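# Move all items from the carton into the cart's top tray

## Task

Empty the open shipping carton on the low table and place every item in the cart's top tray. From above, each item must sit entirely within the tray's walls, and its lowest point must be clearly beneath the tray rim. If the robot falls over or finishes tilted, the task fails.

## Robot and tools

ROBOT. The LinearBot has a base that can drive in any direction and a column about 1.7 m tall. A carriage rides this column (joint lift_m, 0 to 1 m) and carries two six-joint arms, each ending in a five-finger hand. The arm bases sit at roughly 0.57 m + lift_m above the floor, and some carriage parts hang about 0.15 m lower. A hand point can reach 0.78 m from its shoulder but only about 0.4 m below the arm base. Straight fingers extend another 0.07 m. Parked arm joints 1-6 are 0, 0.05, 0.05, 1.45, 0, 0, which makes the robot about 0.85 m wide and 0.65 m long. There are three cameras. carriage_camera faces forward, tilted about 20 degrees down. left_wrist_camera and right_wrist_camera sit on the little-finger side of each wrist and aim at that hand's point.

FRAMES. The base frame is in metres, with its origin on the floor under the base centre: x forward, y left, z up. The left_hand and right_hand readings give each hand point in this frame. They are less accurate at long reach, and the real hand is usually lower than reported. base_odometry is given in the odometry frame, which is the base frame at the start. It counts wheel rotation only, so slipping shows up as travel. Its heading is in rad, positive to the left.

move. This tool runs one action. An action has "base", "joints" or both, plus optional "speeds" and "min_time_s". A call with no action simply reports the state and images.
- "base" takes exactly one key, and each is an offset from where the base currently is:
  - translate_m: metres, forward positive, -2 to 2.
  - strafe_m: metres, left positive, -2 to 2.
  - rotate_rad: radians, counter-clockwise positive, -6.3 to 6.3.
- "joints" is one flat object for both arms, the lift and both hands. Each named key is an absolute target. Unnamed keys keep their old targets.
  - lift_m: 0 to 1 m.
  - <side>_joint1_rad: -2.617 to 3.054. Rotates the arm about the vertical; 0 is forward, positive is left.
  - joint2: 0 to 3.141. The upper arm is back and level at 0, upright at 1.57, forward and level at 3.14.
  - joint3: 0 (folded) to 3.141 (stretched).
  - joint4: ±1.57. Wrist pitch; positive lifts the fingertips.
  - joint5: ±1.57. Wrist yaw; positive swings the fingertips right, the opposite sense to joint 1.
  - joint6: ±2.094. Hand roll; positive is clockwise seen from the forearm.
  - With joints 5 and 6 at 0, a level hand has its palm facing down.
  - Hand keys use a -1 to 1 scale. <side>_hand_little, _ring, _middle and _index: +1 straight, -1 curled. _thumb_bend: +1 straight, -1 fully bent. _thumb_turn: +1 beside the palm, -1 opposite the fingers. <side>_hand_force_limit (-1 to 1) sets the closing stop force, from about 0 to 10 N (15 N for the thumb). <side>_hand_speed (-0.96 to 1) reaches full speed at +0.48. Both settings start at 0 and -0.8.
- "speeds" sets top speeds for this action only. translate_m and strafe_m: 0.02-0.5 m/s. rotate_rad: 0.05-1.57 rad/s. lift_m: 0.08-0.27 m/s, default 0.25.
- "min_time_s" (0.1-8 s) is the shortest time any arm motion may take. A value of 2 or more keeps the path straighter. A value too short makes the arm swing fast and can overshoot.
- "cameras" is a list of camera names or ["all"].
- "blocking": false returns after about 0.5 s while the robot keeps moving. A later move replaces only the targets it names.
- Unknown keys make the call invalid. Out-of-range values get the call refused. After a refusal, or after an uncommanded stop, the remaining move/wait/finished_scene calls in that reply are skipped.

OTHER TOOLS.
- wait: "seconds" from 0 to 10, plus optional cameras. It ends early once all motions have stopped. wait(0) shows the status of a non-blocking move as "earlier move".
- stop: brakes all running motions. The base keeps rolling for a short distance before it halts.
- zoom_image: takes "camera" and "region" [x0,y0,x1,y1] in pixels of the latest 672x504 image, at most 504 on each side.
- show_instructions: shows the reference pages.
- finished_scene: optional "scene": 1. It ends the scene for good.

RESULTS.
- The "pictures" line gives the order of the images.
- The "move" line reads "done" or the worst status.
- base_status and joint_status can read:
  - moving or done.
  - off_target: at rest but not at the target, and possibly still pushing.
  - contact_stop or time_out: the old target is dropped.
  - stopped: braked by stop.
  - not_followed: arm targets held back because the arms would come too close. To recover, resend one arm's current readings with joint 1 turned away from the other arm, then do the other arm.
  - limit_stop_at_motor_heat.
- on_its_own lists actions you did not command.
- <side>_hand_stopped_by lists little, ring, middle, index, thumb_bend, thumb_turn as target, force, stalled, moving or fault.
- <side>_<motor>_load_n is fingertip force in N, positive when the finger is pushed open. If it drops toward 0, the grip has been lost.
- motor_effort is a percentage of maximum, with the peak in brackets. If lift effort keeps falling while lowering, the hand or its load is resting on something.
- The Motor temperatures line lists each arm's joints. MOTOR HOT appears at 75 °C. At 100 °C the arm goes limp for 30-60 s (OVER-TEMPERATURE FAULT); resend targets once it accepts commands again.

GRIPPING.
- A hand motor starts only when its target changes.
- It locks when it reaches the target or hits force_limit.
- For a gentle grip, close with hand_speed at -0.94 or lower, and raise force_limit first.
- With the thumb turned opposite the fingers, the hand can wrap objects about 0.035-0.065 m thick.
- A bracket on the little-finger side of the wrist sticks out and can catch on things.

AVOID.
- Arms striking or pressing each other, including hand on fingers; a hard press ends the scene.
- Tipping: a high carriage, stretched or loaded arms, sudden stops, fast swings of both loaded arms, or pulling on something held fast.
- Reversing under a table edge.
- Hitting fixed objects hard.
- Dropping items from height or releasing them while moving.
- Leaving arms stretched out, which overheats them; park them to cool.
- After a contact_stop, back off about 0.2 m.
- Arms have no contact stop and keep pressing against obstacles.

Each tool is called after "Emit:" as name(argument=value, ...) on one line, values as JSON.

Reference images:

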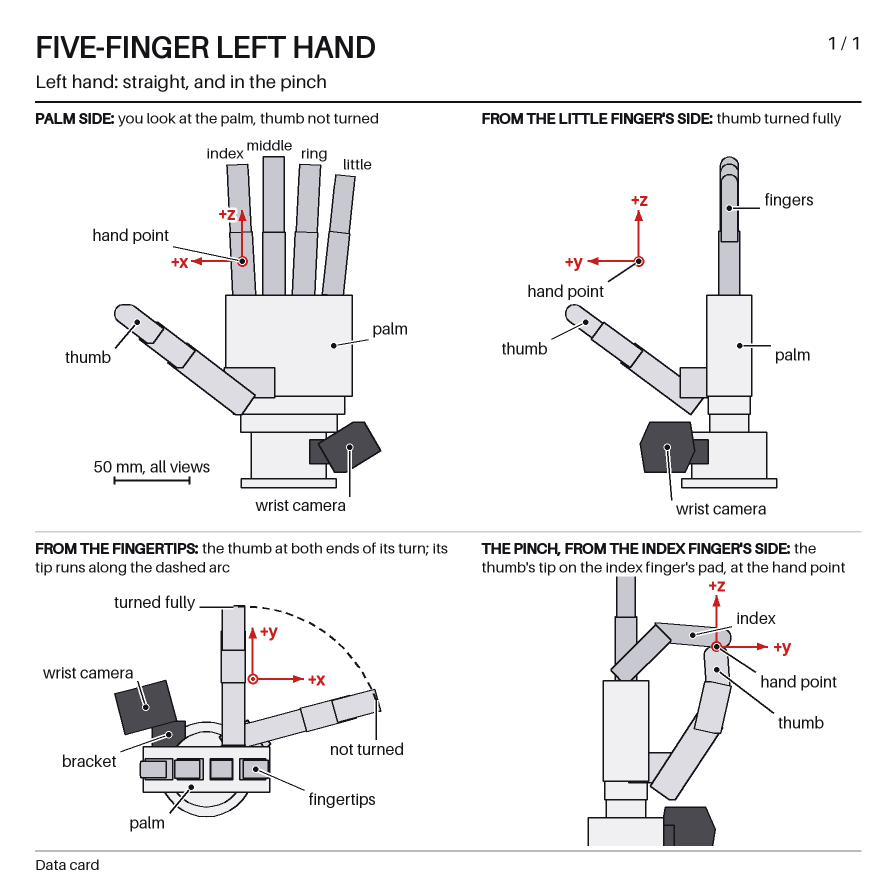

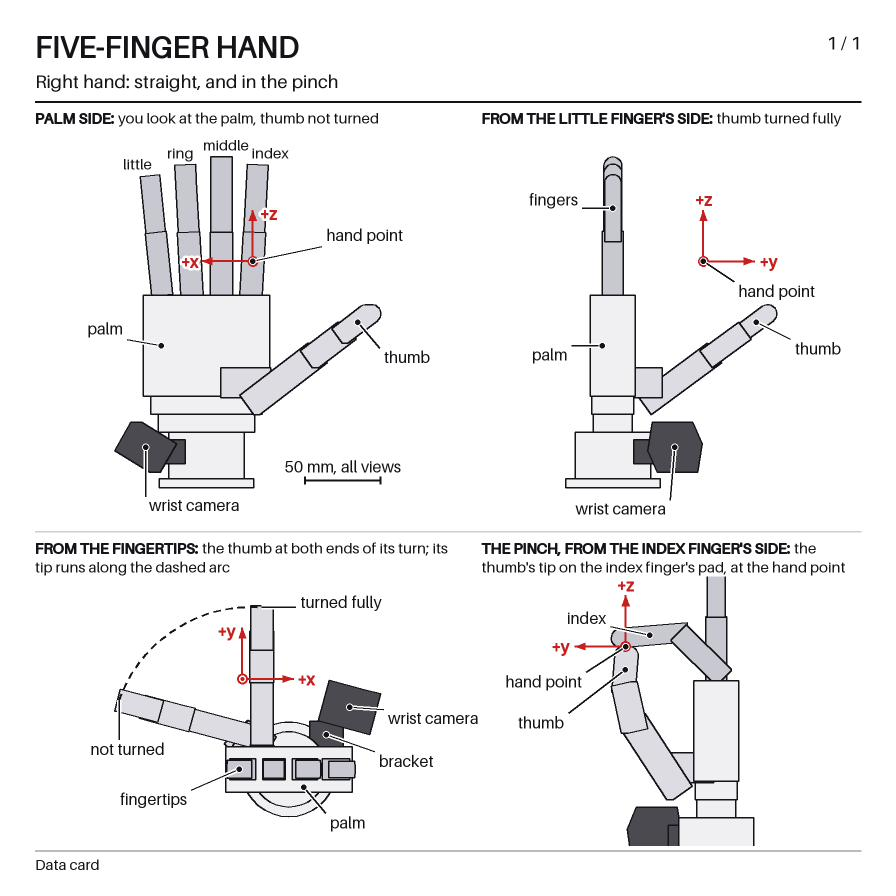

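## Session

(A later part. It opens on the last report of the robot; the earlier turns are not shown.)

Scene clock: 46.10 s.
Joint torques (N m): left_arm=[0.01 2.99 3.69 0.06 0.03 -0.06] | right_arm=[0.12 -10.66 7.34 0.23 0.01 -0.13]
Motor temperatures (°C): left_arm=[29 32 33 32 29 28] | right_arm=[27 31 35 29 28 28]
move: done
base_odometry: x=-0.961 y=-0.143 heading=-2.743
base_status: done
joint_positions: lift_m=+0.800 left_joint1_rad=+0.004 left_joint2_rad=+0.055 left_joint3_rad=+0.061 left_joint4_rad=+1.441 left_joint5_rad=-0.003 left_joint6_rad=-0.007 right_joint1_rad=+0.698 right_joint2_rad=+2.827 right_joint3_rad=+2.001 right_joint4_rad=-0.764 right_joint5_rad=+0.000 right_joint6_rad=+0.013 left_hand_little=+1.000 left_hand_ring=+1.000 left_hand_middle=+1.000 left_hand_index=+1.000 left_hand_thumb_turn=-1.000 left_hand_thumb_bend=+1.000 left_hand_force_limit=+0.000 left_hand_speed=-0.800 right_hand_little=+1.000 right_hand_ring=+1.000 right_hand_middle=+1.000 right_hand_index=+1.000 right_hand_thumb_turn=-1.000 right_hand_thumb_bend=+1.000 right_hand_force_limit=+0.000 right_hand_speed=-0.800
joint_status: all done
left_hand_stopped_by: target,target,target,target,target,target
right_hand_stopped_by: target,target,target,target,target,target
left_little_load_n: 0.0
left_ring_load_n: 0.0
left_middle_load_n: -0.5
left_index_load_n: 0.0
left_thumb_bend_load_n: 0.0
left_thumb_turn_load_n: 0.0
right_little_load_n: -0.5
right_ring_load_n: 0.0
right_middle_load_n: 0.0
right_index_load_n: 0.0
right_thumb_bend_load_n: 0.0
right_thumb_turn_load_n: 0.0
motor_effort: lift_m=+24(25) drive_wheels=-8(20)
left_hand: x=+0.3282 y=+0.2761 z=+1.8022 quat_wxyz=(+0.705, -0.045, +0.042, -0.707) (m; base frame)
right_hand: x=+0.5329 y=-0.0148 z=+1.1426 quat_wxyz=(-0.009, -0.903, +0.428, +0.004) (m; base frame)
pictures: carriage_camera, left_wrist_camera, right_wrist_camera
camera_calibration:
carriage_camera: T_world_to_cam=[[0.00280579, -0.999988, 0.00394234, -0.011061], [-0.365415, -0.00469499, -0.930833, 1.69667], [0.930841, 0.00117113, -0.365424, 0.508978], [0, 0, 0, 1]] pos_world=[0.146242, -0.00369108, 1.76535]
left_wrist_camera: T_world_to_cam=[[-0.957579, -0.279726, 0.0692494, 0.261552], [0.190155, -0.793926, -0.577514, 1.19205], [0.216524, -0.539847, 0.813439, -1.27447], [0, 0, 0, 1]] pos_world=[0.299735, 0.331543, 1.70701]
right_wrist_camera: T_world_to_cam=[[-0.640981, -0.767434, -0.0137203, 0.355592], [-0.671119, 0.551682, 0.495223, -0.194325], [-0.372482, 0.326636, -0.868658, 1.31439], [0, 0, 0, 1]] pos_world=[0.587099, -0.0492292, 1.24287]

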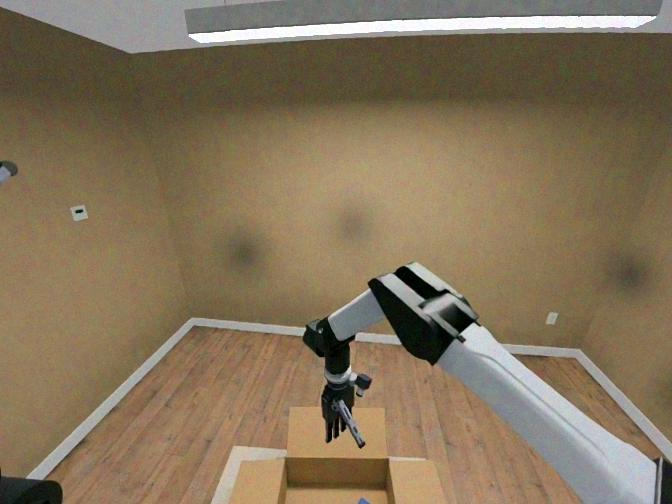

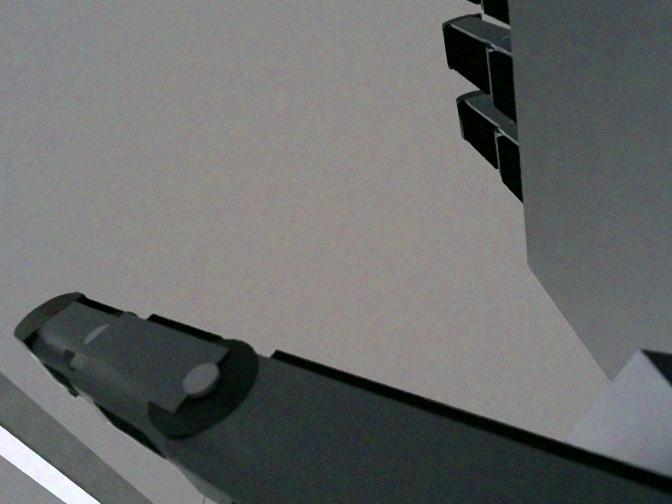

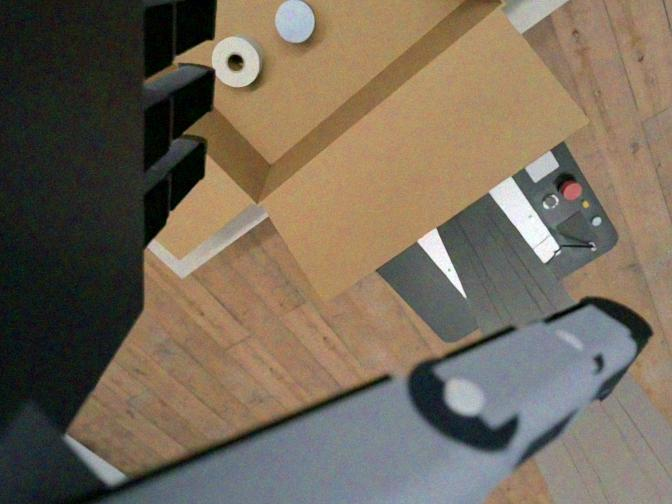

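Emit:
move(base={"translate_m": -0.02}, joints={"right_joint1_rad": 0.572, "right_joint2_rad": 2.963, "right_joint3_rad": 2.109, "right_joint4_rad": -0.717, "right_joint6_rad": 1.571}, cameras=[])

Emit:
move(joints={"lift_m": 0.5}, cameras=["all"])

Scene clock: 50.93 s.
Joint torques (N m): left_arm=[0.03 3 3.6 -0.04 0.03 -0.06] | right_arm=[0.42 -10.58 7.24 0.26 -0.03 0.1]
move: done
base_odometry: x=-0.943 y=-0.135 heading=-2.743
base_status: done
joint_positions: lift_m=+0.800 left_joint1_rad=+0.004 left_joint2_rad=+0.055 left_joint3_rad=+0.061 left_joint4_rad=+1.449 left_joint5_rad=-0.003 left_joint6_rad=-0.007 right_joint1_rad=+0.569 right_joint2_rad=+2.947 right_joint3_rad=+2.089 right_joint4_rad=-0.731 right_joint5_rad=+0.000 right_joint6_rad=+1.556 left_hand_little=+1.000 left_hand_ring=+1.000 left_hand_middle=+1.000 left_hand_index=+1.000 left_hand_thumb_turn=-1.000 left_hand_thumb_bend=+1.000 left_hand_force_limit=+0.000 left_hand_speed=-0.800 right_hand_little=+1.000 right_hand_ring=+1.000 right_hand_middle=+1.000 right_hand_index=+1.000 right_hand_thumb_turn=-1.000 right_hand_thumb_bend=+1.000 right_hand_force_limit=+0.000 right_hand_speed=-0.800
joint_status: all done
left_hand_stopped_by: target,target,target,target,target,target
right_hand_stopped_by: target,target,target,target,target,target
left_little_load_n: 0.0
left_ring_load_n: 0.0
left_middle_load_n: 0.0
left_index_load_n: 0.0
left_thumb_bend_load_n: 0.0
left_thumb_turn_load_n: 0.0
right_little_load_n: 0.0
right_ring_load_n: 0.0
right_middle_load_n: 0.0
right_index_load_n: 0.0
right_thumb_bend_load_n: 0.0
right_thumb_turn_load_n: 0.0
motor_effort: lift_m=+22(25) drive_wheels=-4(21)
left_hand: x=+0.3262 y=+0.2761 z=+1.8029 quat_wxyz=(+0.705, -0.042, +0.040, -0.707) (m; base frame)
right_hand: x=+0.6312 y=+0.0192 z=+1.1038 quat_wxyz=(-0.009, -0.288, +0.958, -0.002) (m; base frame)
pictures: none
No camera images: "cameras" was empty.

Scene clock: 52.67 s.
Joint torques (N m): left_arm=[0.01 3.26 4.08 -0.04 0.01 -0.07] | right_arm=[0.21 -11.23 6.53 0.24 -0.04 0.11]
move: done
base_odometry: x=-0.943 y=-0.135 heading=-2.743
base_status: not commanded
joint_positions: lift_m=+0.500 left_joint1_rad=+0.004 left_joint2_rad=+0.052 left_joint3_rad=+0.056 left_joint4_rad=+1.449 left_joint5_rad=-0.003 left_joint6_rad=-0.007 right_joint1_rad=+0.569 right_joint2_rad=+2.956 right_joint3_rad=+2.096 right_joint4_rad=-0.724 right_joint5_rad=+0.000 right_joint6_rad=+1.558 left_hand_little=+1.000 left_hand_ring=+1.000 left_hand_middle=+1.000 left_hand_index=+1.000 left_hand_thumb_turn=-1.000 left_hand_thumb_bend=+1.000 left_hand_force_limit=+0.000 left_hand_speed=-0.800 right_hand_little=+1.000 right_hand_ring=+1.000 right_hand_middle=+1.000 right_hand_index=+1.000 right_hand_thumb_turn=-1.000 right_hand_thumb_bend=+1.000 right_hand_force_limit=+0.000 right_hand_speed=-0.800
joint_status: all done
left_hand_stopped_by: target,target,target,target,target,target
right_hand_stopped_by: target,target,target,target,target,target
left_little_load_n: 0.0
left_ring_load_n: 0.5
left_middle_load_n: 0.0
left_index_load_n: 0.0
left_thumb_bend_load_n: 0.0
left_thumb_turn_load_n: 0.0
right_little_load_n: 0.0
right_ring_load_n: 0.0
right_middle_load_n: -0.5
right_index_load_n: 0.0
right_thumb_bend_load_n: 0.0
right_thumb_turn_load_n: 0.0
motor_effort: lift_m=+22(27) drive_wheels=-4(5)
left_hand: x=+0.3271 y=+0.2761 z=+1.5016 quat_wxyz=(+0.705, -0.043, +0.041, -0.707) (m; base frame)
right_hand: x=+0.6326 y=+0.0200 z=+0.8014 quat_wxyz=(-0.006, -0.287, +0.958, -0.002) (m; base frame)
pictures: carriage_camera, left_wrist_camera, right_wrist_camera
camera_calibration:
carriage_camera: T_world_to_cam=[[0.00280579, -0.999988, 0.00394234, -0.00987907], [-0.365415, -0.00469499, -0.930833, 1.41761], [0.930841, 0.00117113, -0.365424, 0.399424], [0, 0, 0, 1]] pos_world=[0.146242, -0.00369108, 1.46555]
left_wrist_camera: T_world_to_cam=[[-0.95792, -0.279698, 0.064488, 0.288496], [0.192997, -0.79392, -0.576579, 1.0163], [0.212466, -0.539871, 0.814492, -1.0299], [0, 0, 0, 1]] pos_world=[0.299031, 0.331543, 1.40622]
right_wrist_camera: T_world_to_cam=[[-0.697222, 0.716214, -0.030318, 0.460637], [0.618232, 0.622171, 0.480305, -0.78268], [0.362864, 0.316135, -0.876578, 0.585191], [0, 0, 0, 1]] pos_world=[0.5927, -0.027954, 0.902855]

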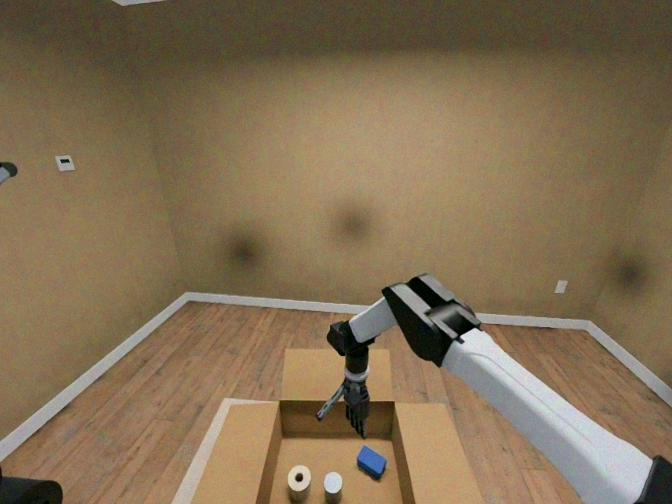

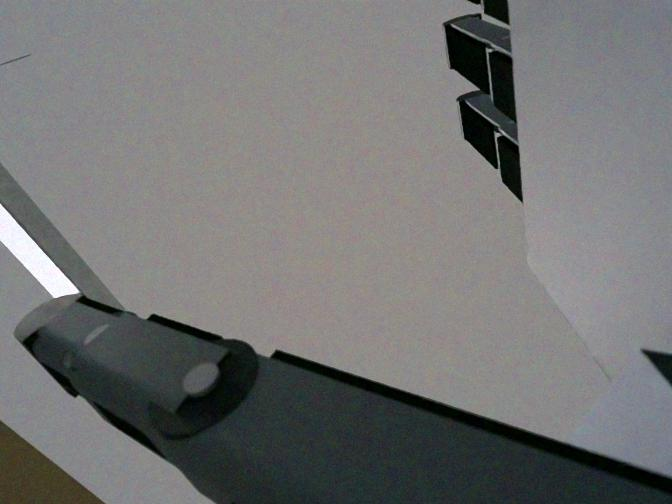

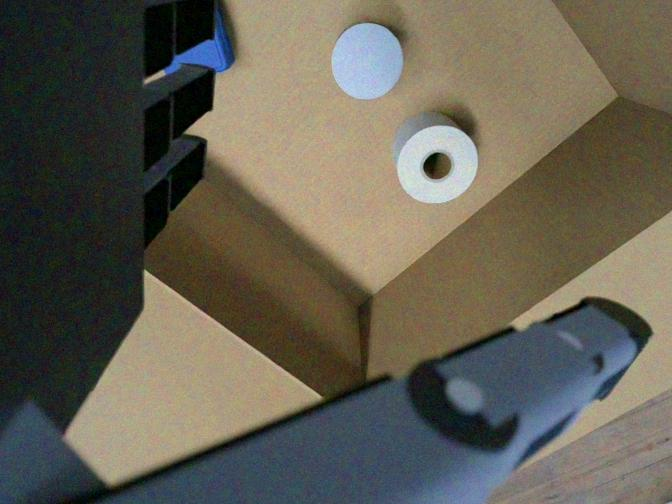

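Emit:
move(base={"translate_m": -0.019}, joints={"lift_m": 0.38}, cameras=["carriage_camera", "right_wrist_camera"])

Scene clock: 55.33 s.
Joint torques (N m): left_arm=[0.08 3.3 4.1 -0.04 0 -0.06] | right_arm=[0.13 -11.43 6.39 0.21 -0.01 0.11]
move: done
base_odometry: x=-0.925 y=-0.128 heading=-2.743
base_status: done
joint_positions: lift_m=+0.380 left_joint1_rad=+0.004 left_joint2_rad=+0.052 left_joint3_rad=+0.056 left_joint4_rad=+1.451 left_joint5_rad=-0.003 left_joint6_rad=-0.007 right_joint1_rad=+0.570 right_joint2_rad=+2.956 right_joint3_rad=+2.099 right_joint4_rad=-0.721 right_joint5_rad=+0.000 right_joint6_rad=+1.558 left_hand_little=+1.000 left_hand_ring=+1.000 left_hand_middle=+1.000 left_hand_index=+1.000 left_hand_thumb_turn=-1.000 left_hand_thumb_bend=+1.000 left_hand_force_limit=+0.000 left_hand_speed=-0.800 right_hand_little=+1.000 right_hand_ring=+1.000 right_hand_middle=+1.000 right_hand_index=+1.000 right_hand_thumb_turn=-1.000 right_hand_thumb_bend=+1.000 right_hand_force_limit=+0.000 right_hand_speed=-0.800
joint_status: all done
left_hand_stopped_by: target,target,target,target,target,target
right_hand_stopped_by: target,target,target,target,target,target
left_little_load_n: 0.0
left_ring_load_n: 0.0
left_middle_load_n: 0.0
left_index_load_n: 0.0
left_thumb_bend_load_n: 0.0
left_thumb_turn_load_n: 0.0
right_little_load_n: 0.0
right_ring_load_n: 0.0
right_middle_load_n: 0.0
right_index_load_n: 0.0
right_thumb_bend_load_n: 0.0
right_thumb_turn_load_n: 0.0
motor_effort: lift_m=+22(26) drive_wheels=+0(18)
left_hand: x=+0.3265 y=+0.2761 z=+1.3818 quat_wxyz=(+0.705, -0.042, +0.040, -0.707) (m; base frame)
right_hand: x=+0.6338 y=+0.0217 z=+0.6817 quat_wxyz=(-0.004, -0.287, +0.958, -0.001) (m; base frame)
pictures: carriage_camera, right_wrist_camera
camera_calibration:
carriage_camera: T_world_to_cam=[[0.00280579, -0.999988, 0.00394234, -0.00940559], [-0.365415, -0.00469499, -0.930833, 1.30581], [0.930841, 0.00117113, -0.365424, 0.355537], [0, 0, 0, 1]] pos_world=[0.146242, -0.00369108, 1.34545]
right_wrist_camera: T_world_to_cam=[[-0.698148, 0.715257, -0.0315815, 0.458141], [0.614781, 0.621515, 0.485555, -0.728415], [0.366925, 0.319573, -0.873635, 0.474669], [0, 0, 0, 1]] pos_world=[0.593498, -0.0266592, 0.782842]

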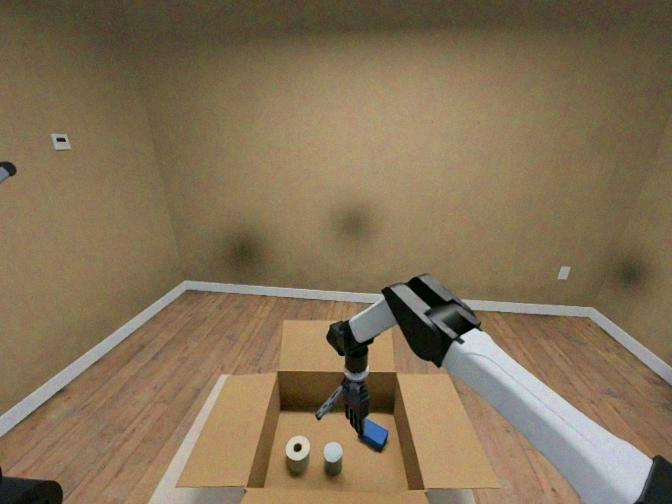

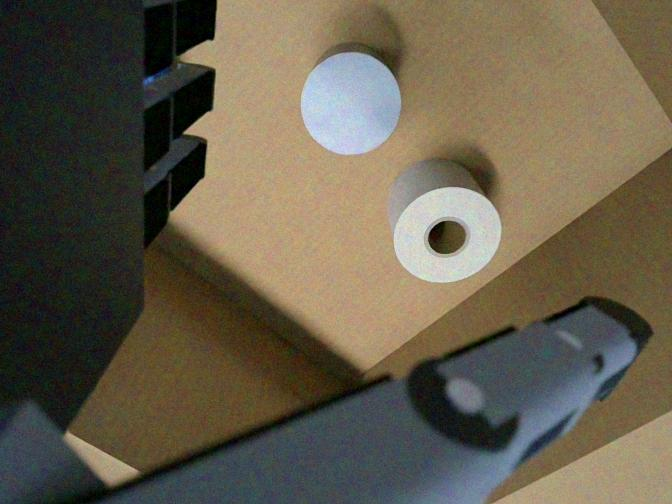

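Emit:
move(joints={"lift_m": 0.26}, speeds={"lift_m": 0.12}, cameras=["carriage_camera", "right_wrist_camera"])

Scene clock: 57.83 s.
Joint torques (N m): left_arm=[0.02 3.22 4.12 -0.09 0.01 -0.06] | right_arm=[0.18 -11.45 6.2 0.18 -0.03 0.11]
move: done
base_odometry: x=-0.925 y=-0.128 heading=-2.743
base_status: not commanded
joint_positions: lift_m=+0.260 left_joint1_rad=+0.004 left_joint2_rad=+0.052 left_joint3_rad=+0.055 left_joint4_rad=+1.450 left_joint5_rad=-0.003 left_joint6_rad=-0.007 right_joint1_rad=+0.570 right_joint2_rad=+2.958 right_joint3_rad=+2.100 right_joint4_rad=-0.719 right_joint5_rad=+0.000 right_joint6_rad=+1.558 left_hand_little=+1.000 left_hand_ring=+1.000 left_hand_middle=+1.000 left_hand_index=+1.000 left_hand_thumb_turn=-1.000 left_hand_thumb_bend=+1.000 left_hand_force_limit=+0.000 left_hand_speed=-0.800 right_hand_little=+1.000 right_hand_ring=+1.000 right_hand_middle=+1.000 right_hand_index=+1.000 right_hand_thumb_turn=-1.000 right_hand_thumb_bend=+1.000 right_hand_force_limit=+0.000 right_hand_speed=-0.800
joint_status: all done
left_hand_stopped_by: target,target,target,target,target,target
right_hand_stopped_by: target,target,target,target,target,target
left_little_load_n: 0.0
left_ring_load_n: 0.0
left_middle_load_n: 0.0
left_index_load_n: 0.0
left_thumb_bend_load_n: 0.0
left_thumb_turn_load_n: 0.0
right_little_load_n: 0.0
right_ring_load_n: 0.0
right_middle_load_n: 0.0
right_index_load_n: 0.0
right_thumb_bend_load_n: 0.0
right_thumb_turn_load_n: 0.0
motor_effort: lift_m=+22(26) drive_wheels=-2(2)
left_hand: x=+0.3268 y=+0.2761 z=+1.2616 quat_wxyz=(+0.705, -0.043, +0.040, -0.707) (m; base frame)
right_hand: x=+0.6340 y=+0.0218 z=+0.5613 quat_wxyz=(-0.003, -0.287, +0.958, -0.001) (m; base frame)
pictures: carriage_camera, right_wrist_camera
camera_calibration:
carriage_camera: T_world_to_cam=[[0.00280579, -0.999988, 0.00394234, -0.00893291], [-0.365415, -0.00469499, -0.930833, 1.19421], [0.930841, 0.00117113, -0.365424, 0.311723], [0, 0, 0, 1]] pos_world=[0.146242, -0.00369108, 1.22555]
right_wrist_camera: T_world_to_cam=[[-0.698123, 0.715275, -0.0317295, 0.45442], [0.614469, 0.621303, 0.48622, -0.670337], [0.367495, 0.319945, -0.87326, 0.368836], [0, 0, 0, 1]] pos_world=[0.593597, -0.0265598, 0.66244]

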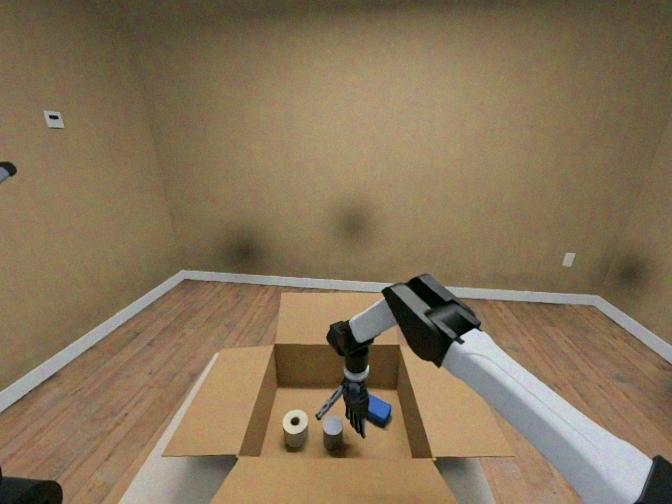

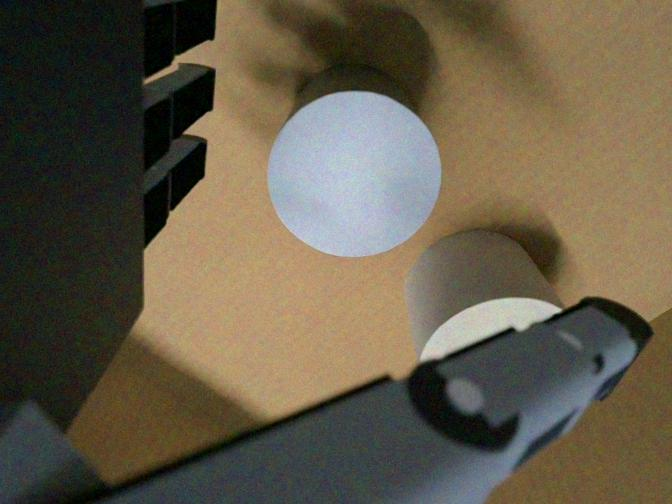

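Emit:
move(joints={"lift_m": 0.5}, cameras=[])

Emit:
move(joints={"right_joint1_rad": 0.634, "right_joint2_rad": 2.965, "right_joint3_rad": 1.667, "right_joint4_rad": 0.33, "right_joint6_rad": 0.0}, cameras=["carriage_camera", "right_wrist_camera"])

Scene clock: 64.17 s.
Joint torques (N m): left_arm=[0.1 3.22 4.18 -0.07 -0.01 -0.06] | right_arm=[0.28 -11.58 6.22 0.16 -0.03 0.11]
Motor temperatures (°C): left_arm=[29 32 33 31 29 28] | right_arm=[27 36 35 29 28 28]
move: done
base_odometry: x=-0.925 y=-0.128 heading=-2.743
base_status: not commanded
joint_positions: lift_m=+0.500 left_joint1_rad=+0.004 left_joint2_rad=+0.052 left_joint3_rad=+0.055 left_joint4_rad=+1.450 left_joint5_rad=-0.003 left_joint6_rad=-0.007 right_joint1_rad=+0.570 right_joint2_rad=+2.959 right_joint3_rad=+2.101 right_joint4_rad=-0.719 right_joint5_rad=+0.000 right_joint6_rad=+1.558 left_hand_little=+1.000 left_hand_ring=+1.000 left_hand_middle=+1.000 left_hand_index=+1.000 left_hand_thumb_turn=-1.000 left_hand_thumb_bend=+1.000 left_hand_force_limit=+0.000 left_hand_speed=-0.800 right_hand_little=+1.000 right_hand_ring=+1.000 right_hand_middle=+1.000 right_hand_index=+1.000 right_hand_thumb_turn=-1.000 right_hand_thumb_bend=+1.000 right_hand_force_limit=+0.000 right_hand_speed=-0.800
joint_status: all done
left_hand_stopped_by: target,target,target,target,target,target
right_hand_stopped_by: target,target,target,target,target,target
left_little_load_n: 0.0
left_ring_load_n: 0.0
left_middle_load_n: -0.5
left_index_load_n: 0.0
left_thumb_bend_load_n: 0.0
left_thumb_turn_load_n: 0.0
right_little_load_n: 0.0
right_ring_load_n: 0.0
right_middle_load_n: 0.0
right_index_load_n: 0.0
right_thumb_bend_load_n: 0.0
right_thumb_turn_load_n: 0.0
motor_effort: lift_m=+24(31) drive_wheels=+0(2)
left_hand: x=+0.3268 y=+0.2761 z=+1.5014 quat_wxyz=(+0.705, -0.043, +0.040, -0.707) (m; base frame)
right_hand: x=+0.6339 y=+0.0218 z=+0.8008 quat_wxyz=(-0.003, -0.287, +0.958, -0.001) (m; base frame)
pictures: none
No camera images: "cameras" was empty.

Scene clock: 65.83 s.
Joint torques (N m): left_arm=[0.02 3.19 4.1 -0.06 0.01 -0.06] | right_arm=[0.72 -10.88 4.12 1.35 0 -0.12]
move: done
base_odometry: x=-0.925 y=-0.128 heading=-2.743
base_status: not commanded
joint_positions: lift_m=+0.500 left_joint1_rad=+0.004 left_joint2_rad=+0.052 left_joint3_rad=+0.055 left_joint4_rad=+1.450 left_joint5_rad=-0.003 left_joint6_rad=-0.007 right_joint1_rad=+0.627 right_joint2_rad=+2.959 right_joint3_rad=+1.674 right_joint4_rad=+0.313 right_joint5_rad=+0.000 right_joint6_rad=+0.016 left_hand_little=+1.000 left_hand_ring=+1.000 left_hand_middle=+1.000 left_hand_index=+1.000 left_hand_thumb_turn=-1.000 left_hand_thumb_bend=+1.000 left_hand_force_limit=+0.000 left_hand_speed=-0.800 right_hand_little=+1.000 right_hand_ring=+1.000 right_hand_middle=+1.000 right_hand_index=+1.000 right_hand_thumb_turn=-1.000 right_hand_thumb_bend=+1.000 right_hand_force_limit=+0.000 right_hand_speed=-0.800
joint_status: all done
left_hand_stopped_by: target,target,target,target,target,target
right_hand_stopped_by: target,target,target,target,target,target
left_little_load_n: 0.0
left_ring_load_n: 0.0
left_middle_load_n: 0.0
left_index_load_n: 0.0
left_thumb_bend_load_n: 0.0
left_thumb_turn_load_n: 0.0
right_little_load_n: 0.0
right_ring_load_n: 0.0
right_middle_load_n: -0.5
right_index_load_n: 0.0
right_thumb_bend_load_n: 0.0
right_thumb_turn_load_n: 0.0
motor_effort: lift_m=+24(25) drive_wheels=-2(2)
left_hand: x=+0.3268 y=+0.2761 z=+1.5014 quat_wxyz=(+0.705, -0.043, +0.040, -0.707) (m; base frame)
right_hand: x=+0.6273 y=+0.0175 z=+0.7420 quat_wxyz=(+0.264, -0.848, +0.441, -0.132) (m; base frame)
pictures: carriage_camera, right_wrist_camera
camera_calibration:
carriage_camera: T_world_to_cam=[[0.00280579, -0.999988, 0.00394234, -0.00987828], [-0.365415, -0.00469499, -0.930833, 1.41742], [0.930841, 0.00117113, -0.365424, 0.399351], [0, 0, 0, 1]] pos_world=[0.146242, -0.00369108, 1.46535]
right_wrist_camera: T_world_to_cam=[[-0.541395, -0.606394, -0.582389, 0.792102], [-0.837702, 0.448154, 0.31211, 0.291754], [0.0717384, 0.656844, -0.750606, 0.619082], [0, 0, 0, 1]] pos_world=[0.628831, -0.0570649, 0.834939]

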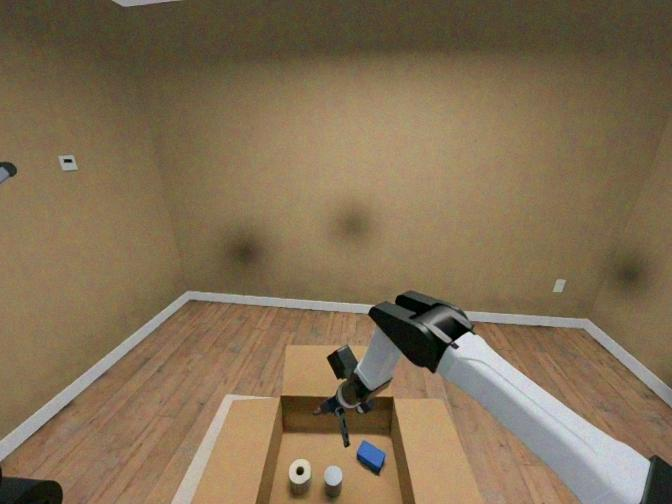

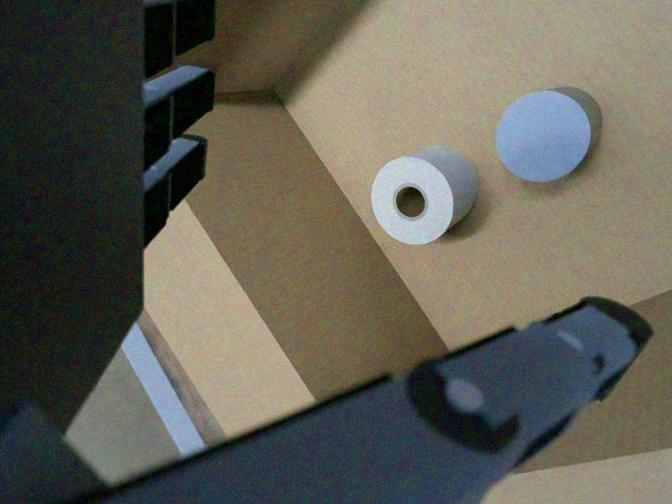

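Emit:
move(joints={"lift_m": 0.36}, speeds={"lift_m": 0.15}, cameras=["carriage_camera", "right_wrist_camera"])

Scene clock: 67.87 s.
Joint torques (N m): left_arm=[0.02 3.15 4.07 -0.05 0.01 -0.05] | right_arm=[0.55 -10.78 4.56 1.25 0 -0.14]
move: done
base_odometry: x=-0.925 y=-0.128 heading=-2.743
base_status: not commanded
joint_positions: lift_m=+0.360 left_joint1_rad=+0.004 left_joint2_rad=+0.052 left_joint3_rad=+0.055 left_joint4_rad=+1.450 left_joint5_rad=-0.003 left_joint6_rad=-0.007 right_joint1_rad=+0.627 right_joint2_rad=+2.960 right_joint3_rad=+1.668 right_joint4_rad=+0.323 right_joint5_rad=+0.000 right_joint6_rad=+0.013 left_hand_little=+1.000 left_hand_ring=+1.000 left_hand_middle=+1.000 left_hand_index=+1.000 left_hand_thumb_turn=-1.000 left_hand_thumb_bend=+1.000 left_hand_force_limit=+0.000 left_hand_speed=-0.800 right_hand_little=+1.000 right_hand_ring=+1.000 right_hand_middle=+1.000 right_hand_index=+1.000 right_hand_thumb_turn=-1.000 right_hand_thumb_bend=+1.000 right_hand_force_limit=+0.000 right_hand_speed=-0.800
joint_status: all done
left_hand_stopped_by: target,target,target,target,target,target
right_hand_stopped_by: target,target,target,target,target,target
left_little_load_n: 0.0
left_ring_load_n: 0.0
left_middle_load_n: 0.0
left_index_load_n: 0.0
left_thumb_bend_load_n: 0.0
left_thumb_turn_load_n: 0.0
right_little_load_n: 0.0
right_ring_load_n: 0.0
right_middle_load_n: 0.0
right_index_load_n: 0.0
right_thumb_bend_load_n: 0.0
right_thumb_turn_load_n: 0.0
motor_effort: lift_m=+22(26) drive_wheels=-2(2)
left_hand: x=+0.3269 y=+0.2761 z=+1.3616 quat_wxyz=(+0.705, -0.043, +0.040, -0.707) (m; base frame)
right_hand: x=+0.6271 y=+0.0172 z=+0.6017 quat_wxyz=(+0.265, -0.848, +0.439, -0.133) (m; base frame)
pictures: carriage_camera, right_wrist_camera
camera_calibration:
carriage_camera: T_world_to_cam=[[0.00280579, -0.999988, 0.00394234, -0.00932714], [-0.365415, -0.00469499, -0.930833, 1.28729], [0.930841, 0.00117113, -0.365424, 0.348265], [0, 0, 0, 1]] pos_world=[0.146242, -0.00369108, 1.32555]
right_wrist_camera: T_world_to_cam=[[-0.537617, -0.606839, -0.585418, 0.709407], [-0.83998, 0.445963, 0.309111, 0.338787], [0.0734941, 0.657923, -0.74949, 0.512176], [0, 0, 0, 1]] pos_world=[0.628321, -0.0575628, 0.694448]

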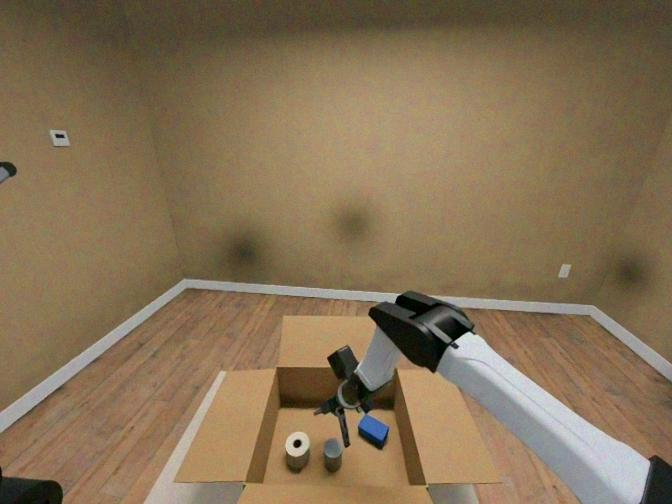

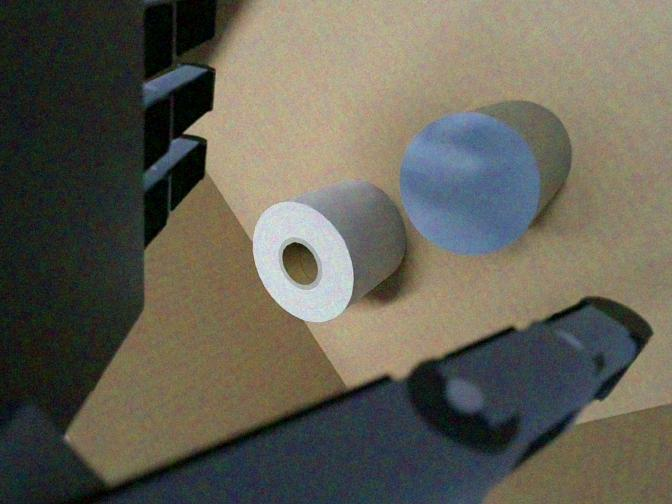

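Emit:
move(joints={"lift_m": 0.25}, speeds={"lift_m": 0.1}, cameras=["carriage_camera", "right_wrist_camera"])

Emit:
zoom_image(camera="carriage_camera", region=[240, 330, 440, 480])

Scene clock: 70.13 s.
Joint torques (N m): left_arm=[0.08 3.25 4.12 -0.05 0.01 -0.06] | right_arm=[0.69 -10.84 4.67 1.24 0.01 -0.12]
move: done
base_odometry: x=-0.925 y=-0.128 heading=-2.743
base_status: not commanded
joint_positions: lift_m=+0.250 left_joint1_rad=+0.004 left_joint2_rad=+0.052 left_joint3_rad=+0.055 left_joint4_rad=+1.450 left_joint5_rad=-0.003 left_joint6_rad=-0.007 right_joint1_rad=+0.627 right_joint2_rad=+2.960 right_joint3_rad=+1.668 right_joint4_rad=+0.326 right_joint5_rad=+0.000 right_joint6_rad=+0.013 left_hand_little=+1.000 left_hand_ring=+1.000 left_hand_middle=+1.000 left_hand_index=+1.000 left_hand_thumb_turn=-1.000 left_hand_thumb_bend=+1.000 left_hand_force_limit=+0.000 left_hand_speed=-0.800 right_hand_little=+1.000 right_hand_ring=+1.000 right_hand_middle=+1.000 right_hand_index=+1.000 right_hand_thumb_turn=-1.000 right_hand_thumb_bend=+1.000 right_hand_force_limit=+0.000 right_hand_speed=-0.800
joint_status: all done
left_hand_stopped_by: target,target,target,target,target,target
right_hand_stopped_by: target,target,target,target,target,target
left_little_load_n: 0.0
left_ring_load_n: 0.0
left_middle_load_n: 0.0
left_index_load_n: -0.5
left_thumb_bend_load_n: 0.0
left_thumb_turn_load_n: 0.0
right_little_load_n: 0.0
right_ring_load_n: 0.0
right_middle_load_n: 0.0
right_index_load_n: 0.0
right_thumb_bend_load_n: 0.0
right_thumb_turn_load_n: 0.0
motor_effort: lift_m=+22(24) drive_wheels=-2(2)
left_hand: x=+0.3269 y=+0.2761 z=+1.2515 quat_wxyz=(+0.705, -0.043, +0.040, -0.707) (m; base frame)
right_hand: x=+0.6272 y=+0.0173 z=+0.4915 quat_wxyz=(+0.266, -0.848, +0.439, -0.133) (m; base frame)
pictures: carriage_camera, right_wrist_camera
camera_calibration:
carriage_camera: T_world_to_cam=[[0.00280579, -0.999988, 0.00394234, -0.00889309], [-0.365415, -0.00469499, -0.930833, 1.18481], [0.930841, 0.00117113, -0.365424, 0.308032], [0, 0, 0, 1]] pos_world=[0.146242, -0.00369108, 1.21545]
right_wrist_camera: T_world_to_cam=[[-0.536854, -0.60636, -0.586613, 0.645134], [-0.84039, 0.445642, 0.308461, 0.373582], [0.0743809, 0.658583, -0.748823, 0.428595], [0, 0, 0, 1]] pos_world=[0.628418, -0.0575651, 0.584151]

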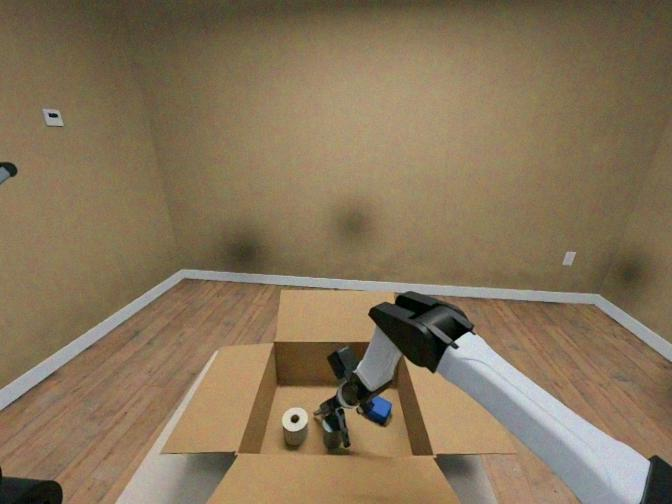

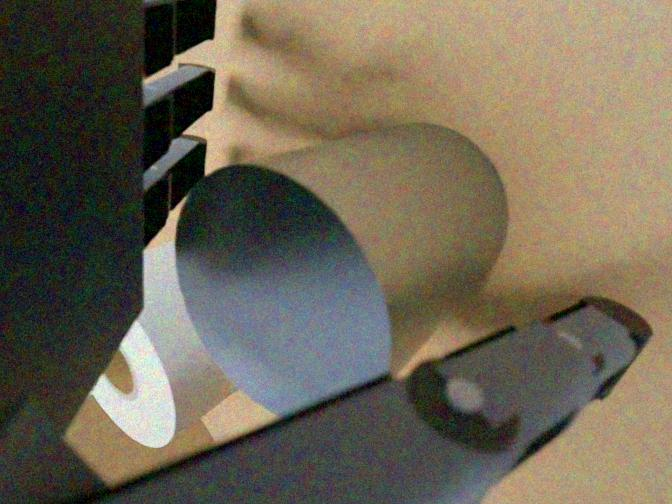

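Scaled by 2.520 from the camera's 672x504 image, which has a finer 960x720 frame.

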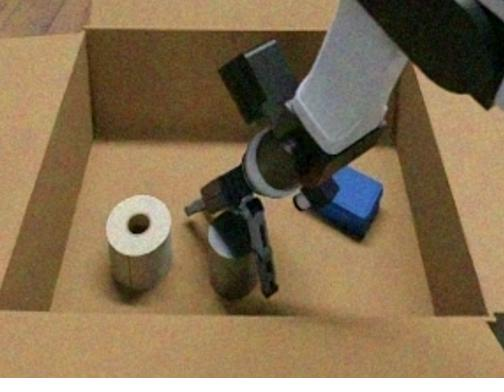

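Emit:
move(joints={"right_hand_speed": -0.93, "right_hand_force_limit": 0.0, "right_hand_index": -0.9, "right_hand_middle": -0.9, "right_hand_ring": 0.0, "right_hand_little": 0.0, "right_hand_thumb_bend": 0.0}, cameras=["carriage_camera", "right_wrist_camera"])

Emit:
zoom_image(camera="carriage_camera", region=[240, 330, 440, 480])

Scene clock: 78.57 s.
Joint torques (N m): left_arm=[-0.02 3.25 4.1 -0.04 0.01 -0.07] | right_arm=[0.58 -10.95 4.67 1.13 0.02 -0.11]
move: off_target
base_odometry: x=-0.925 y=-0.128 heading=-2.743
base_status: not commanded
joint_positions: lift_m=+0.250 left_joint1_rad=+0.004 left_joint2_rad=+0.052 left_joint3_rad=+0.055 left_joint4_rad=+1.450 left_joint5_rad=-0.003 left_joint6_rad=-0.007 right_joint1_rad=+0.627 right_joint2_rad=+2.960 right_joint3_rad=+1.668 right_joint4_rad=+0.335 right_joint5_rad=+0.000 right_joint6_rad=+0.013 left_hand_little=+1.000 left_hand_ring=+1.000 left_hand_middle=+1.000 left_hand_index=+1.000 left_hand_thumb_turn=-1.000 left_hand_thumb_bend=+1.000 left_hand_force_limit=+0.000 left_hand_speed=-0.800 right_hand_little=+0.000 right_hand_ring=+0.000 right_hand_middle=+0.248 right_hand_index=+0.260 right_hand_thumb_turn=-1.000 right_hand_thumb_bend=+0.610 right_hand_force_limit=+0.000 right_hand_speed=-0.930
joint_status: right_hand_middle off_target (ended at +0.248, target -0.900); right_hand_index off_target (ended at +0.260, target -0.900); right_hand_thumb_bend off_target (ended at +0.610, target +0.000); the others done
left_hand_stopped_by: target,target,target,target,target,target
right_hand_stopped_by: target,target,force,force,force,target
left_little_load_n: 0.0
left_ring_load_n: 0.0
left_middle_load_n: 0.0
left_index_load_n: 0.0
left_thumb_bend_load_n: -0.5
left_thumb_turn_load_n: 0.0
right_little_load_n: 0.0
right_ring_load_n: 0.0
right_middle_load_n: 7.0
right_index_load_n: 6.0
right_thumb_bend_load_n: 7.5
right_thumb_turn_load_n: 0.5
motor_effort: lift_m=+23(24) drive_wheels=+0(0)
left_hand: x=+0.3269 y=+0.2761 z=+1.2515 quat_wxyz=(+0.705, -0.043, +0.040, -0.707) (m; base frame)
right_hand: x=+0.6290 y=+0.0185 z=+0.4923 quat_wxyz=(+0.270, -0.846, +0.439, -0.135) (m; base frame)
pictures: carriage_camera, right_wrist_camera
camera_calibration:
carriage_camera: T_world_to_cam=[[0.00280579, -0.999988, 0.00394234, -0.00889309], [-0.365415, -0.00469499, -0.930833, 1.18481], [0.930841, 0.00117113, -0.365424, 0.308032], [0, 0, 0, 1]] pos_world=[0.146242, -0.00369108, 1.21545]
right_wrist_camera: T_world_to_cam=[[-0.532856, -0.603438, -0.593234, 0.648072], [-0.84247, 0.444114, 0.304972, 0.3772], [0.0794313, 0.662288, -0.745027, 0.423125], [0, 0, 0, 1]] pos_world=[0.629499, -0.0566787, 0.584663]

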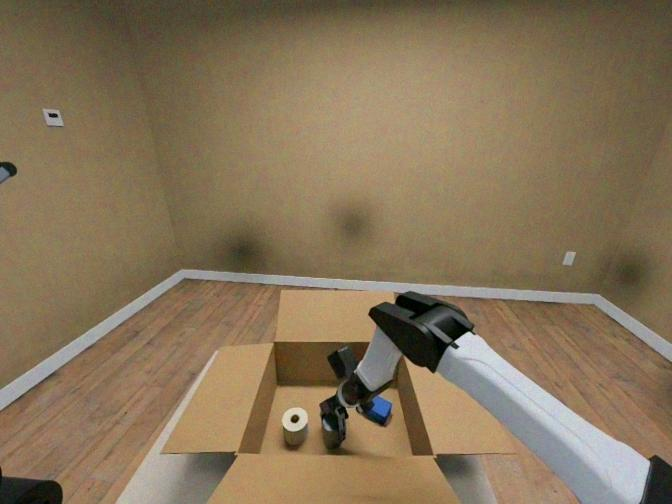

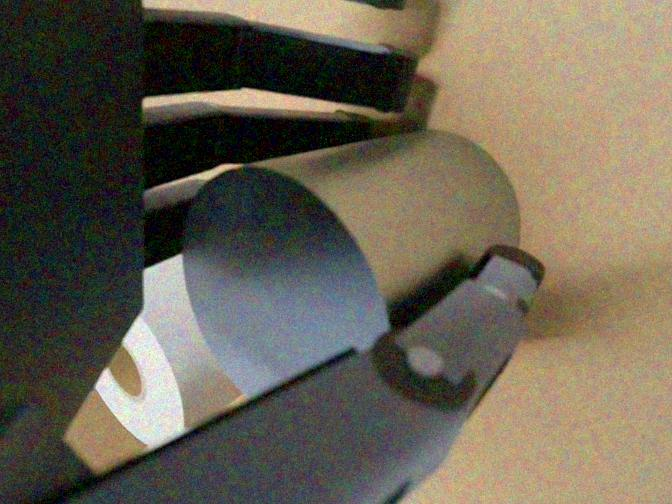

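Scaled by 2.520 from the camera's 672x504 image, which has a finer 960x720 frame.

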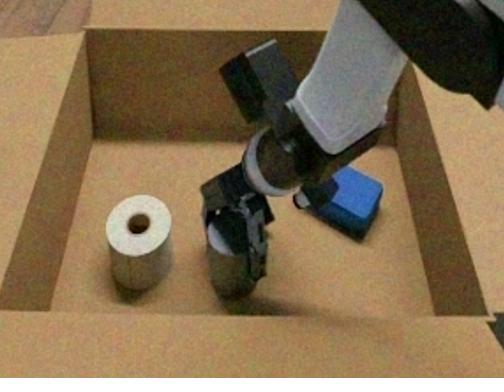

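Emit:
move(joints={"lift_m": 0.32}, speeds={"lift_m": 0.08}, cameras=["carriage_camera", "right_wrist_camera"])

Emit:
zoom_image(camera="carriage_camera", region=[240, 330, 440, 480])

Scene clock: 80.03 s.
Joint torques (N m): left_arm=[0.03 3.29 4.08 -0.07 0.01 -0.06] | right_arm=[0.54 -10.99 4.78 1.16 0 -0.13]
Motor temperatures (°C): left_arm=[29 32 32 31 29 28] | right_arm=[27 41 35 30 28 28]
move: done
base_odometry: x=-0.925 y=-0.128 heading=-2.743
base_status: not commanded
joint_positions: lift_m=+0.320 left_joint1_rad=+0.004 left_joint2_rad=+0.052 left_joint3_rad=+0.055 left_joint4_rad=+1.450 left_joint5_rad=-0.003 left_joint6_rad=-0.007 right_joint1_rad=+0.627 right_joint2_rad=+2.961 right_joint3_rad=+1.667 right_joint4_rad=+0.328 right_joint5_rad=+0.000 right_joint6_rad=+0.013 left_hand_little=+1.000 left_hand_ring=+1.000 left_hand_middle=+1.000 left_hand_index=+1.000 left_hand_thumb_turn=-1.000 left_hand_thumb_bend=+1.000 left_hand_force_limit=+0.000 left_hand_speed=-0.800 right_hand_little=+0.000 right_hand_ring=+0.000 right_hand_middle=+0.248 right_hand_index=+0.260 right_hand_thumb_turn=-1.000 right_hand_thumb_bend=+0.610 right_hand_force_limit=+0.000 right_hand_speed=-0.930
joint_status: all done
left_hand_stopped_by: target,target,target,target,target,target
right_hand_stopped_by: target,target,force,force,force,target
left_little_load_n: 0.0
left_ring_load_n: 0.0
left_middle_load_n: 0.0
left_index_load_n: 0.0
left_thumb_bend_load_n: 0.0
left_thumb_turn_load_n: 0.0
right_little_load_n: 0.0
right_ring_load_n: 0.5
right_middle_load_n: 7.0
right_index_load_n: 5.5
right_thumb_bend_load_n: 7.5
right_thumb_turn_load_n: 0.5
motor_effort: lift_m=+23(29) drive_wheels=+0(2)
left_hand: x=+0.3268 y=+0.2761 z=+1.3215 quat_wxyz=(+0.705, -0.043, +0.040, -0.707) (m; base frame)
right_hand: x=+0.6271 y=+0.0172 z=+0.5611 quat_wxyz=(+0.266, -0.847, +0.439, -0.134) (m; base frame)
pictures: carriage_camera, right_wrist_camera
camera_calibration:
carriage_camera: T_world_to_cam=[[0.00280579, -0.999988, 0.00394234, -0.00916866], [-0.365415, -0.00469499, -0.930833, 1.24987], [0.930841, 0.00117113, -0.365424, 0.333575], [0, 0, 0, 1]] pos_world=[0.146242, -0.00369108, 1.28535]
right_wrist_camera: T_world_to_cam=[[-0.536463, -0.606044, -0.587297, 0.686071], [-0.840596, 0.445473, 0.308143, 0.352285], [0.0748764, 0.658987, -0.748418, 0.480317], [0, 0, 0, 1]] pos_world=[0.628216, -0.0576666, 0.653852]

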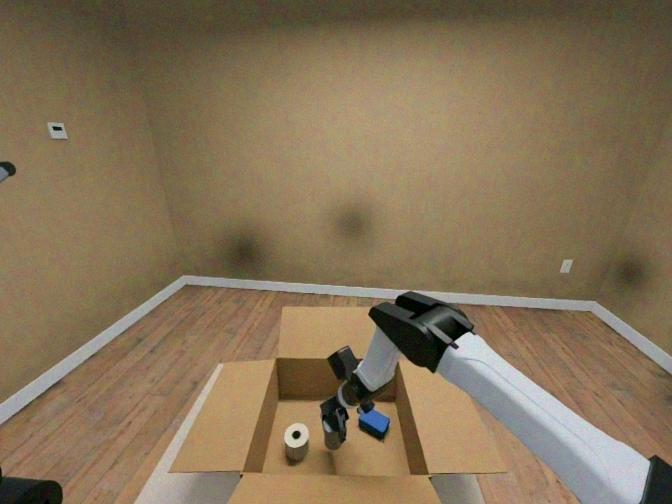

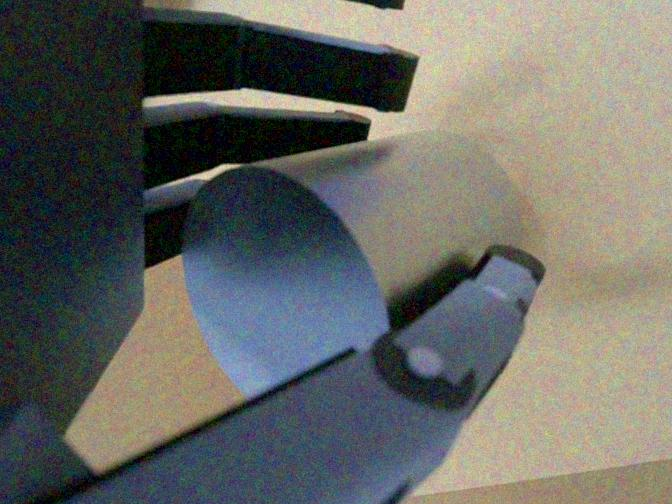

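Scaled by 2.520 from the camera's 672x504 image, which has a finer 960x720 frame.

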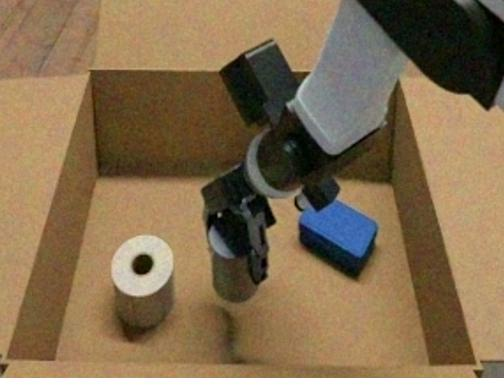

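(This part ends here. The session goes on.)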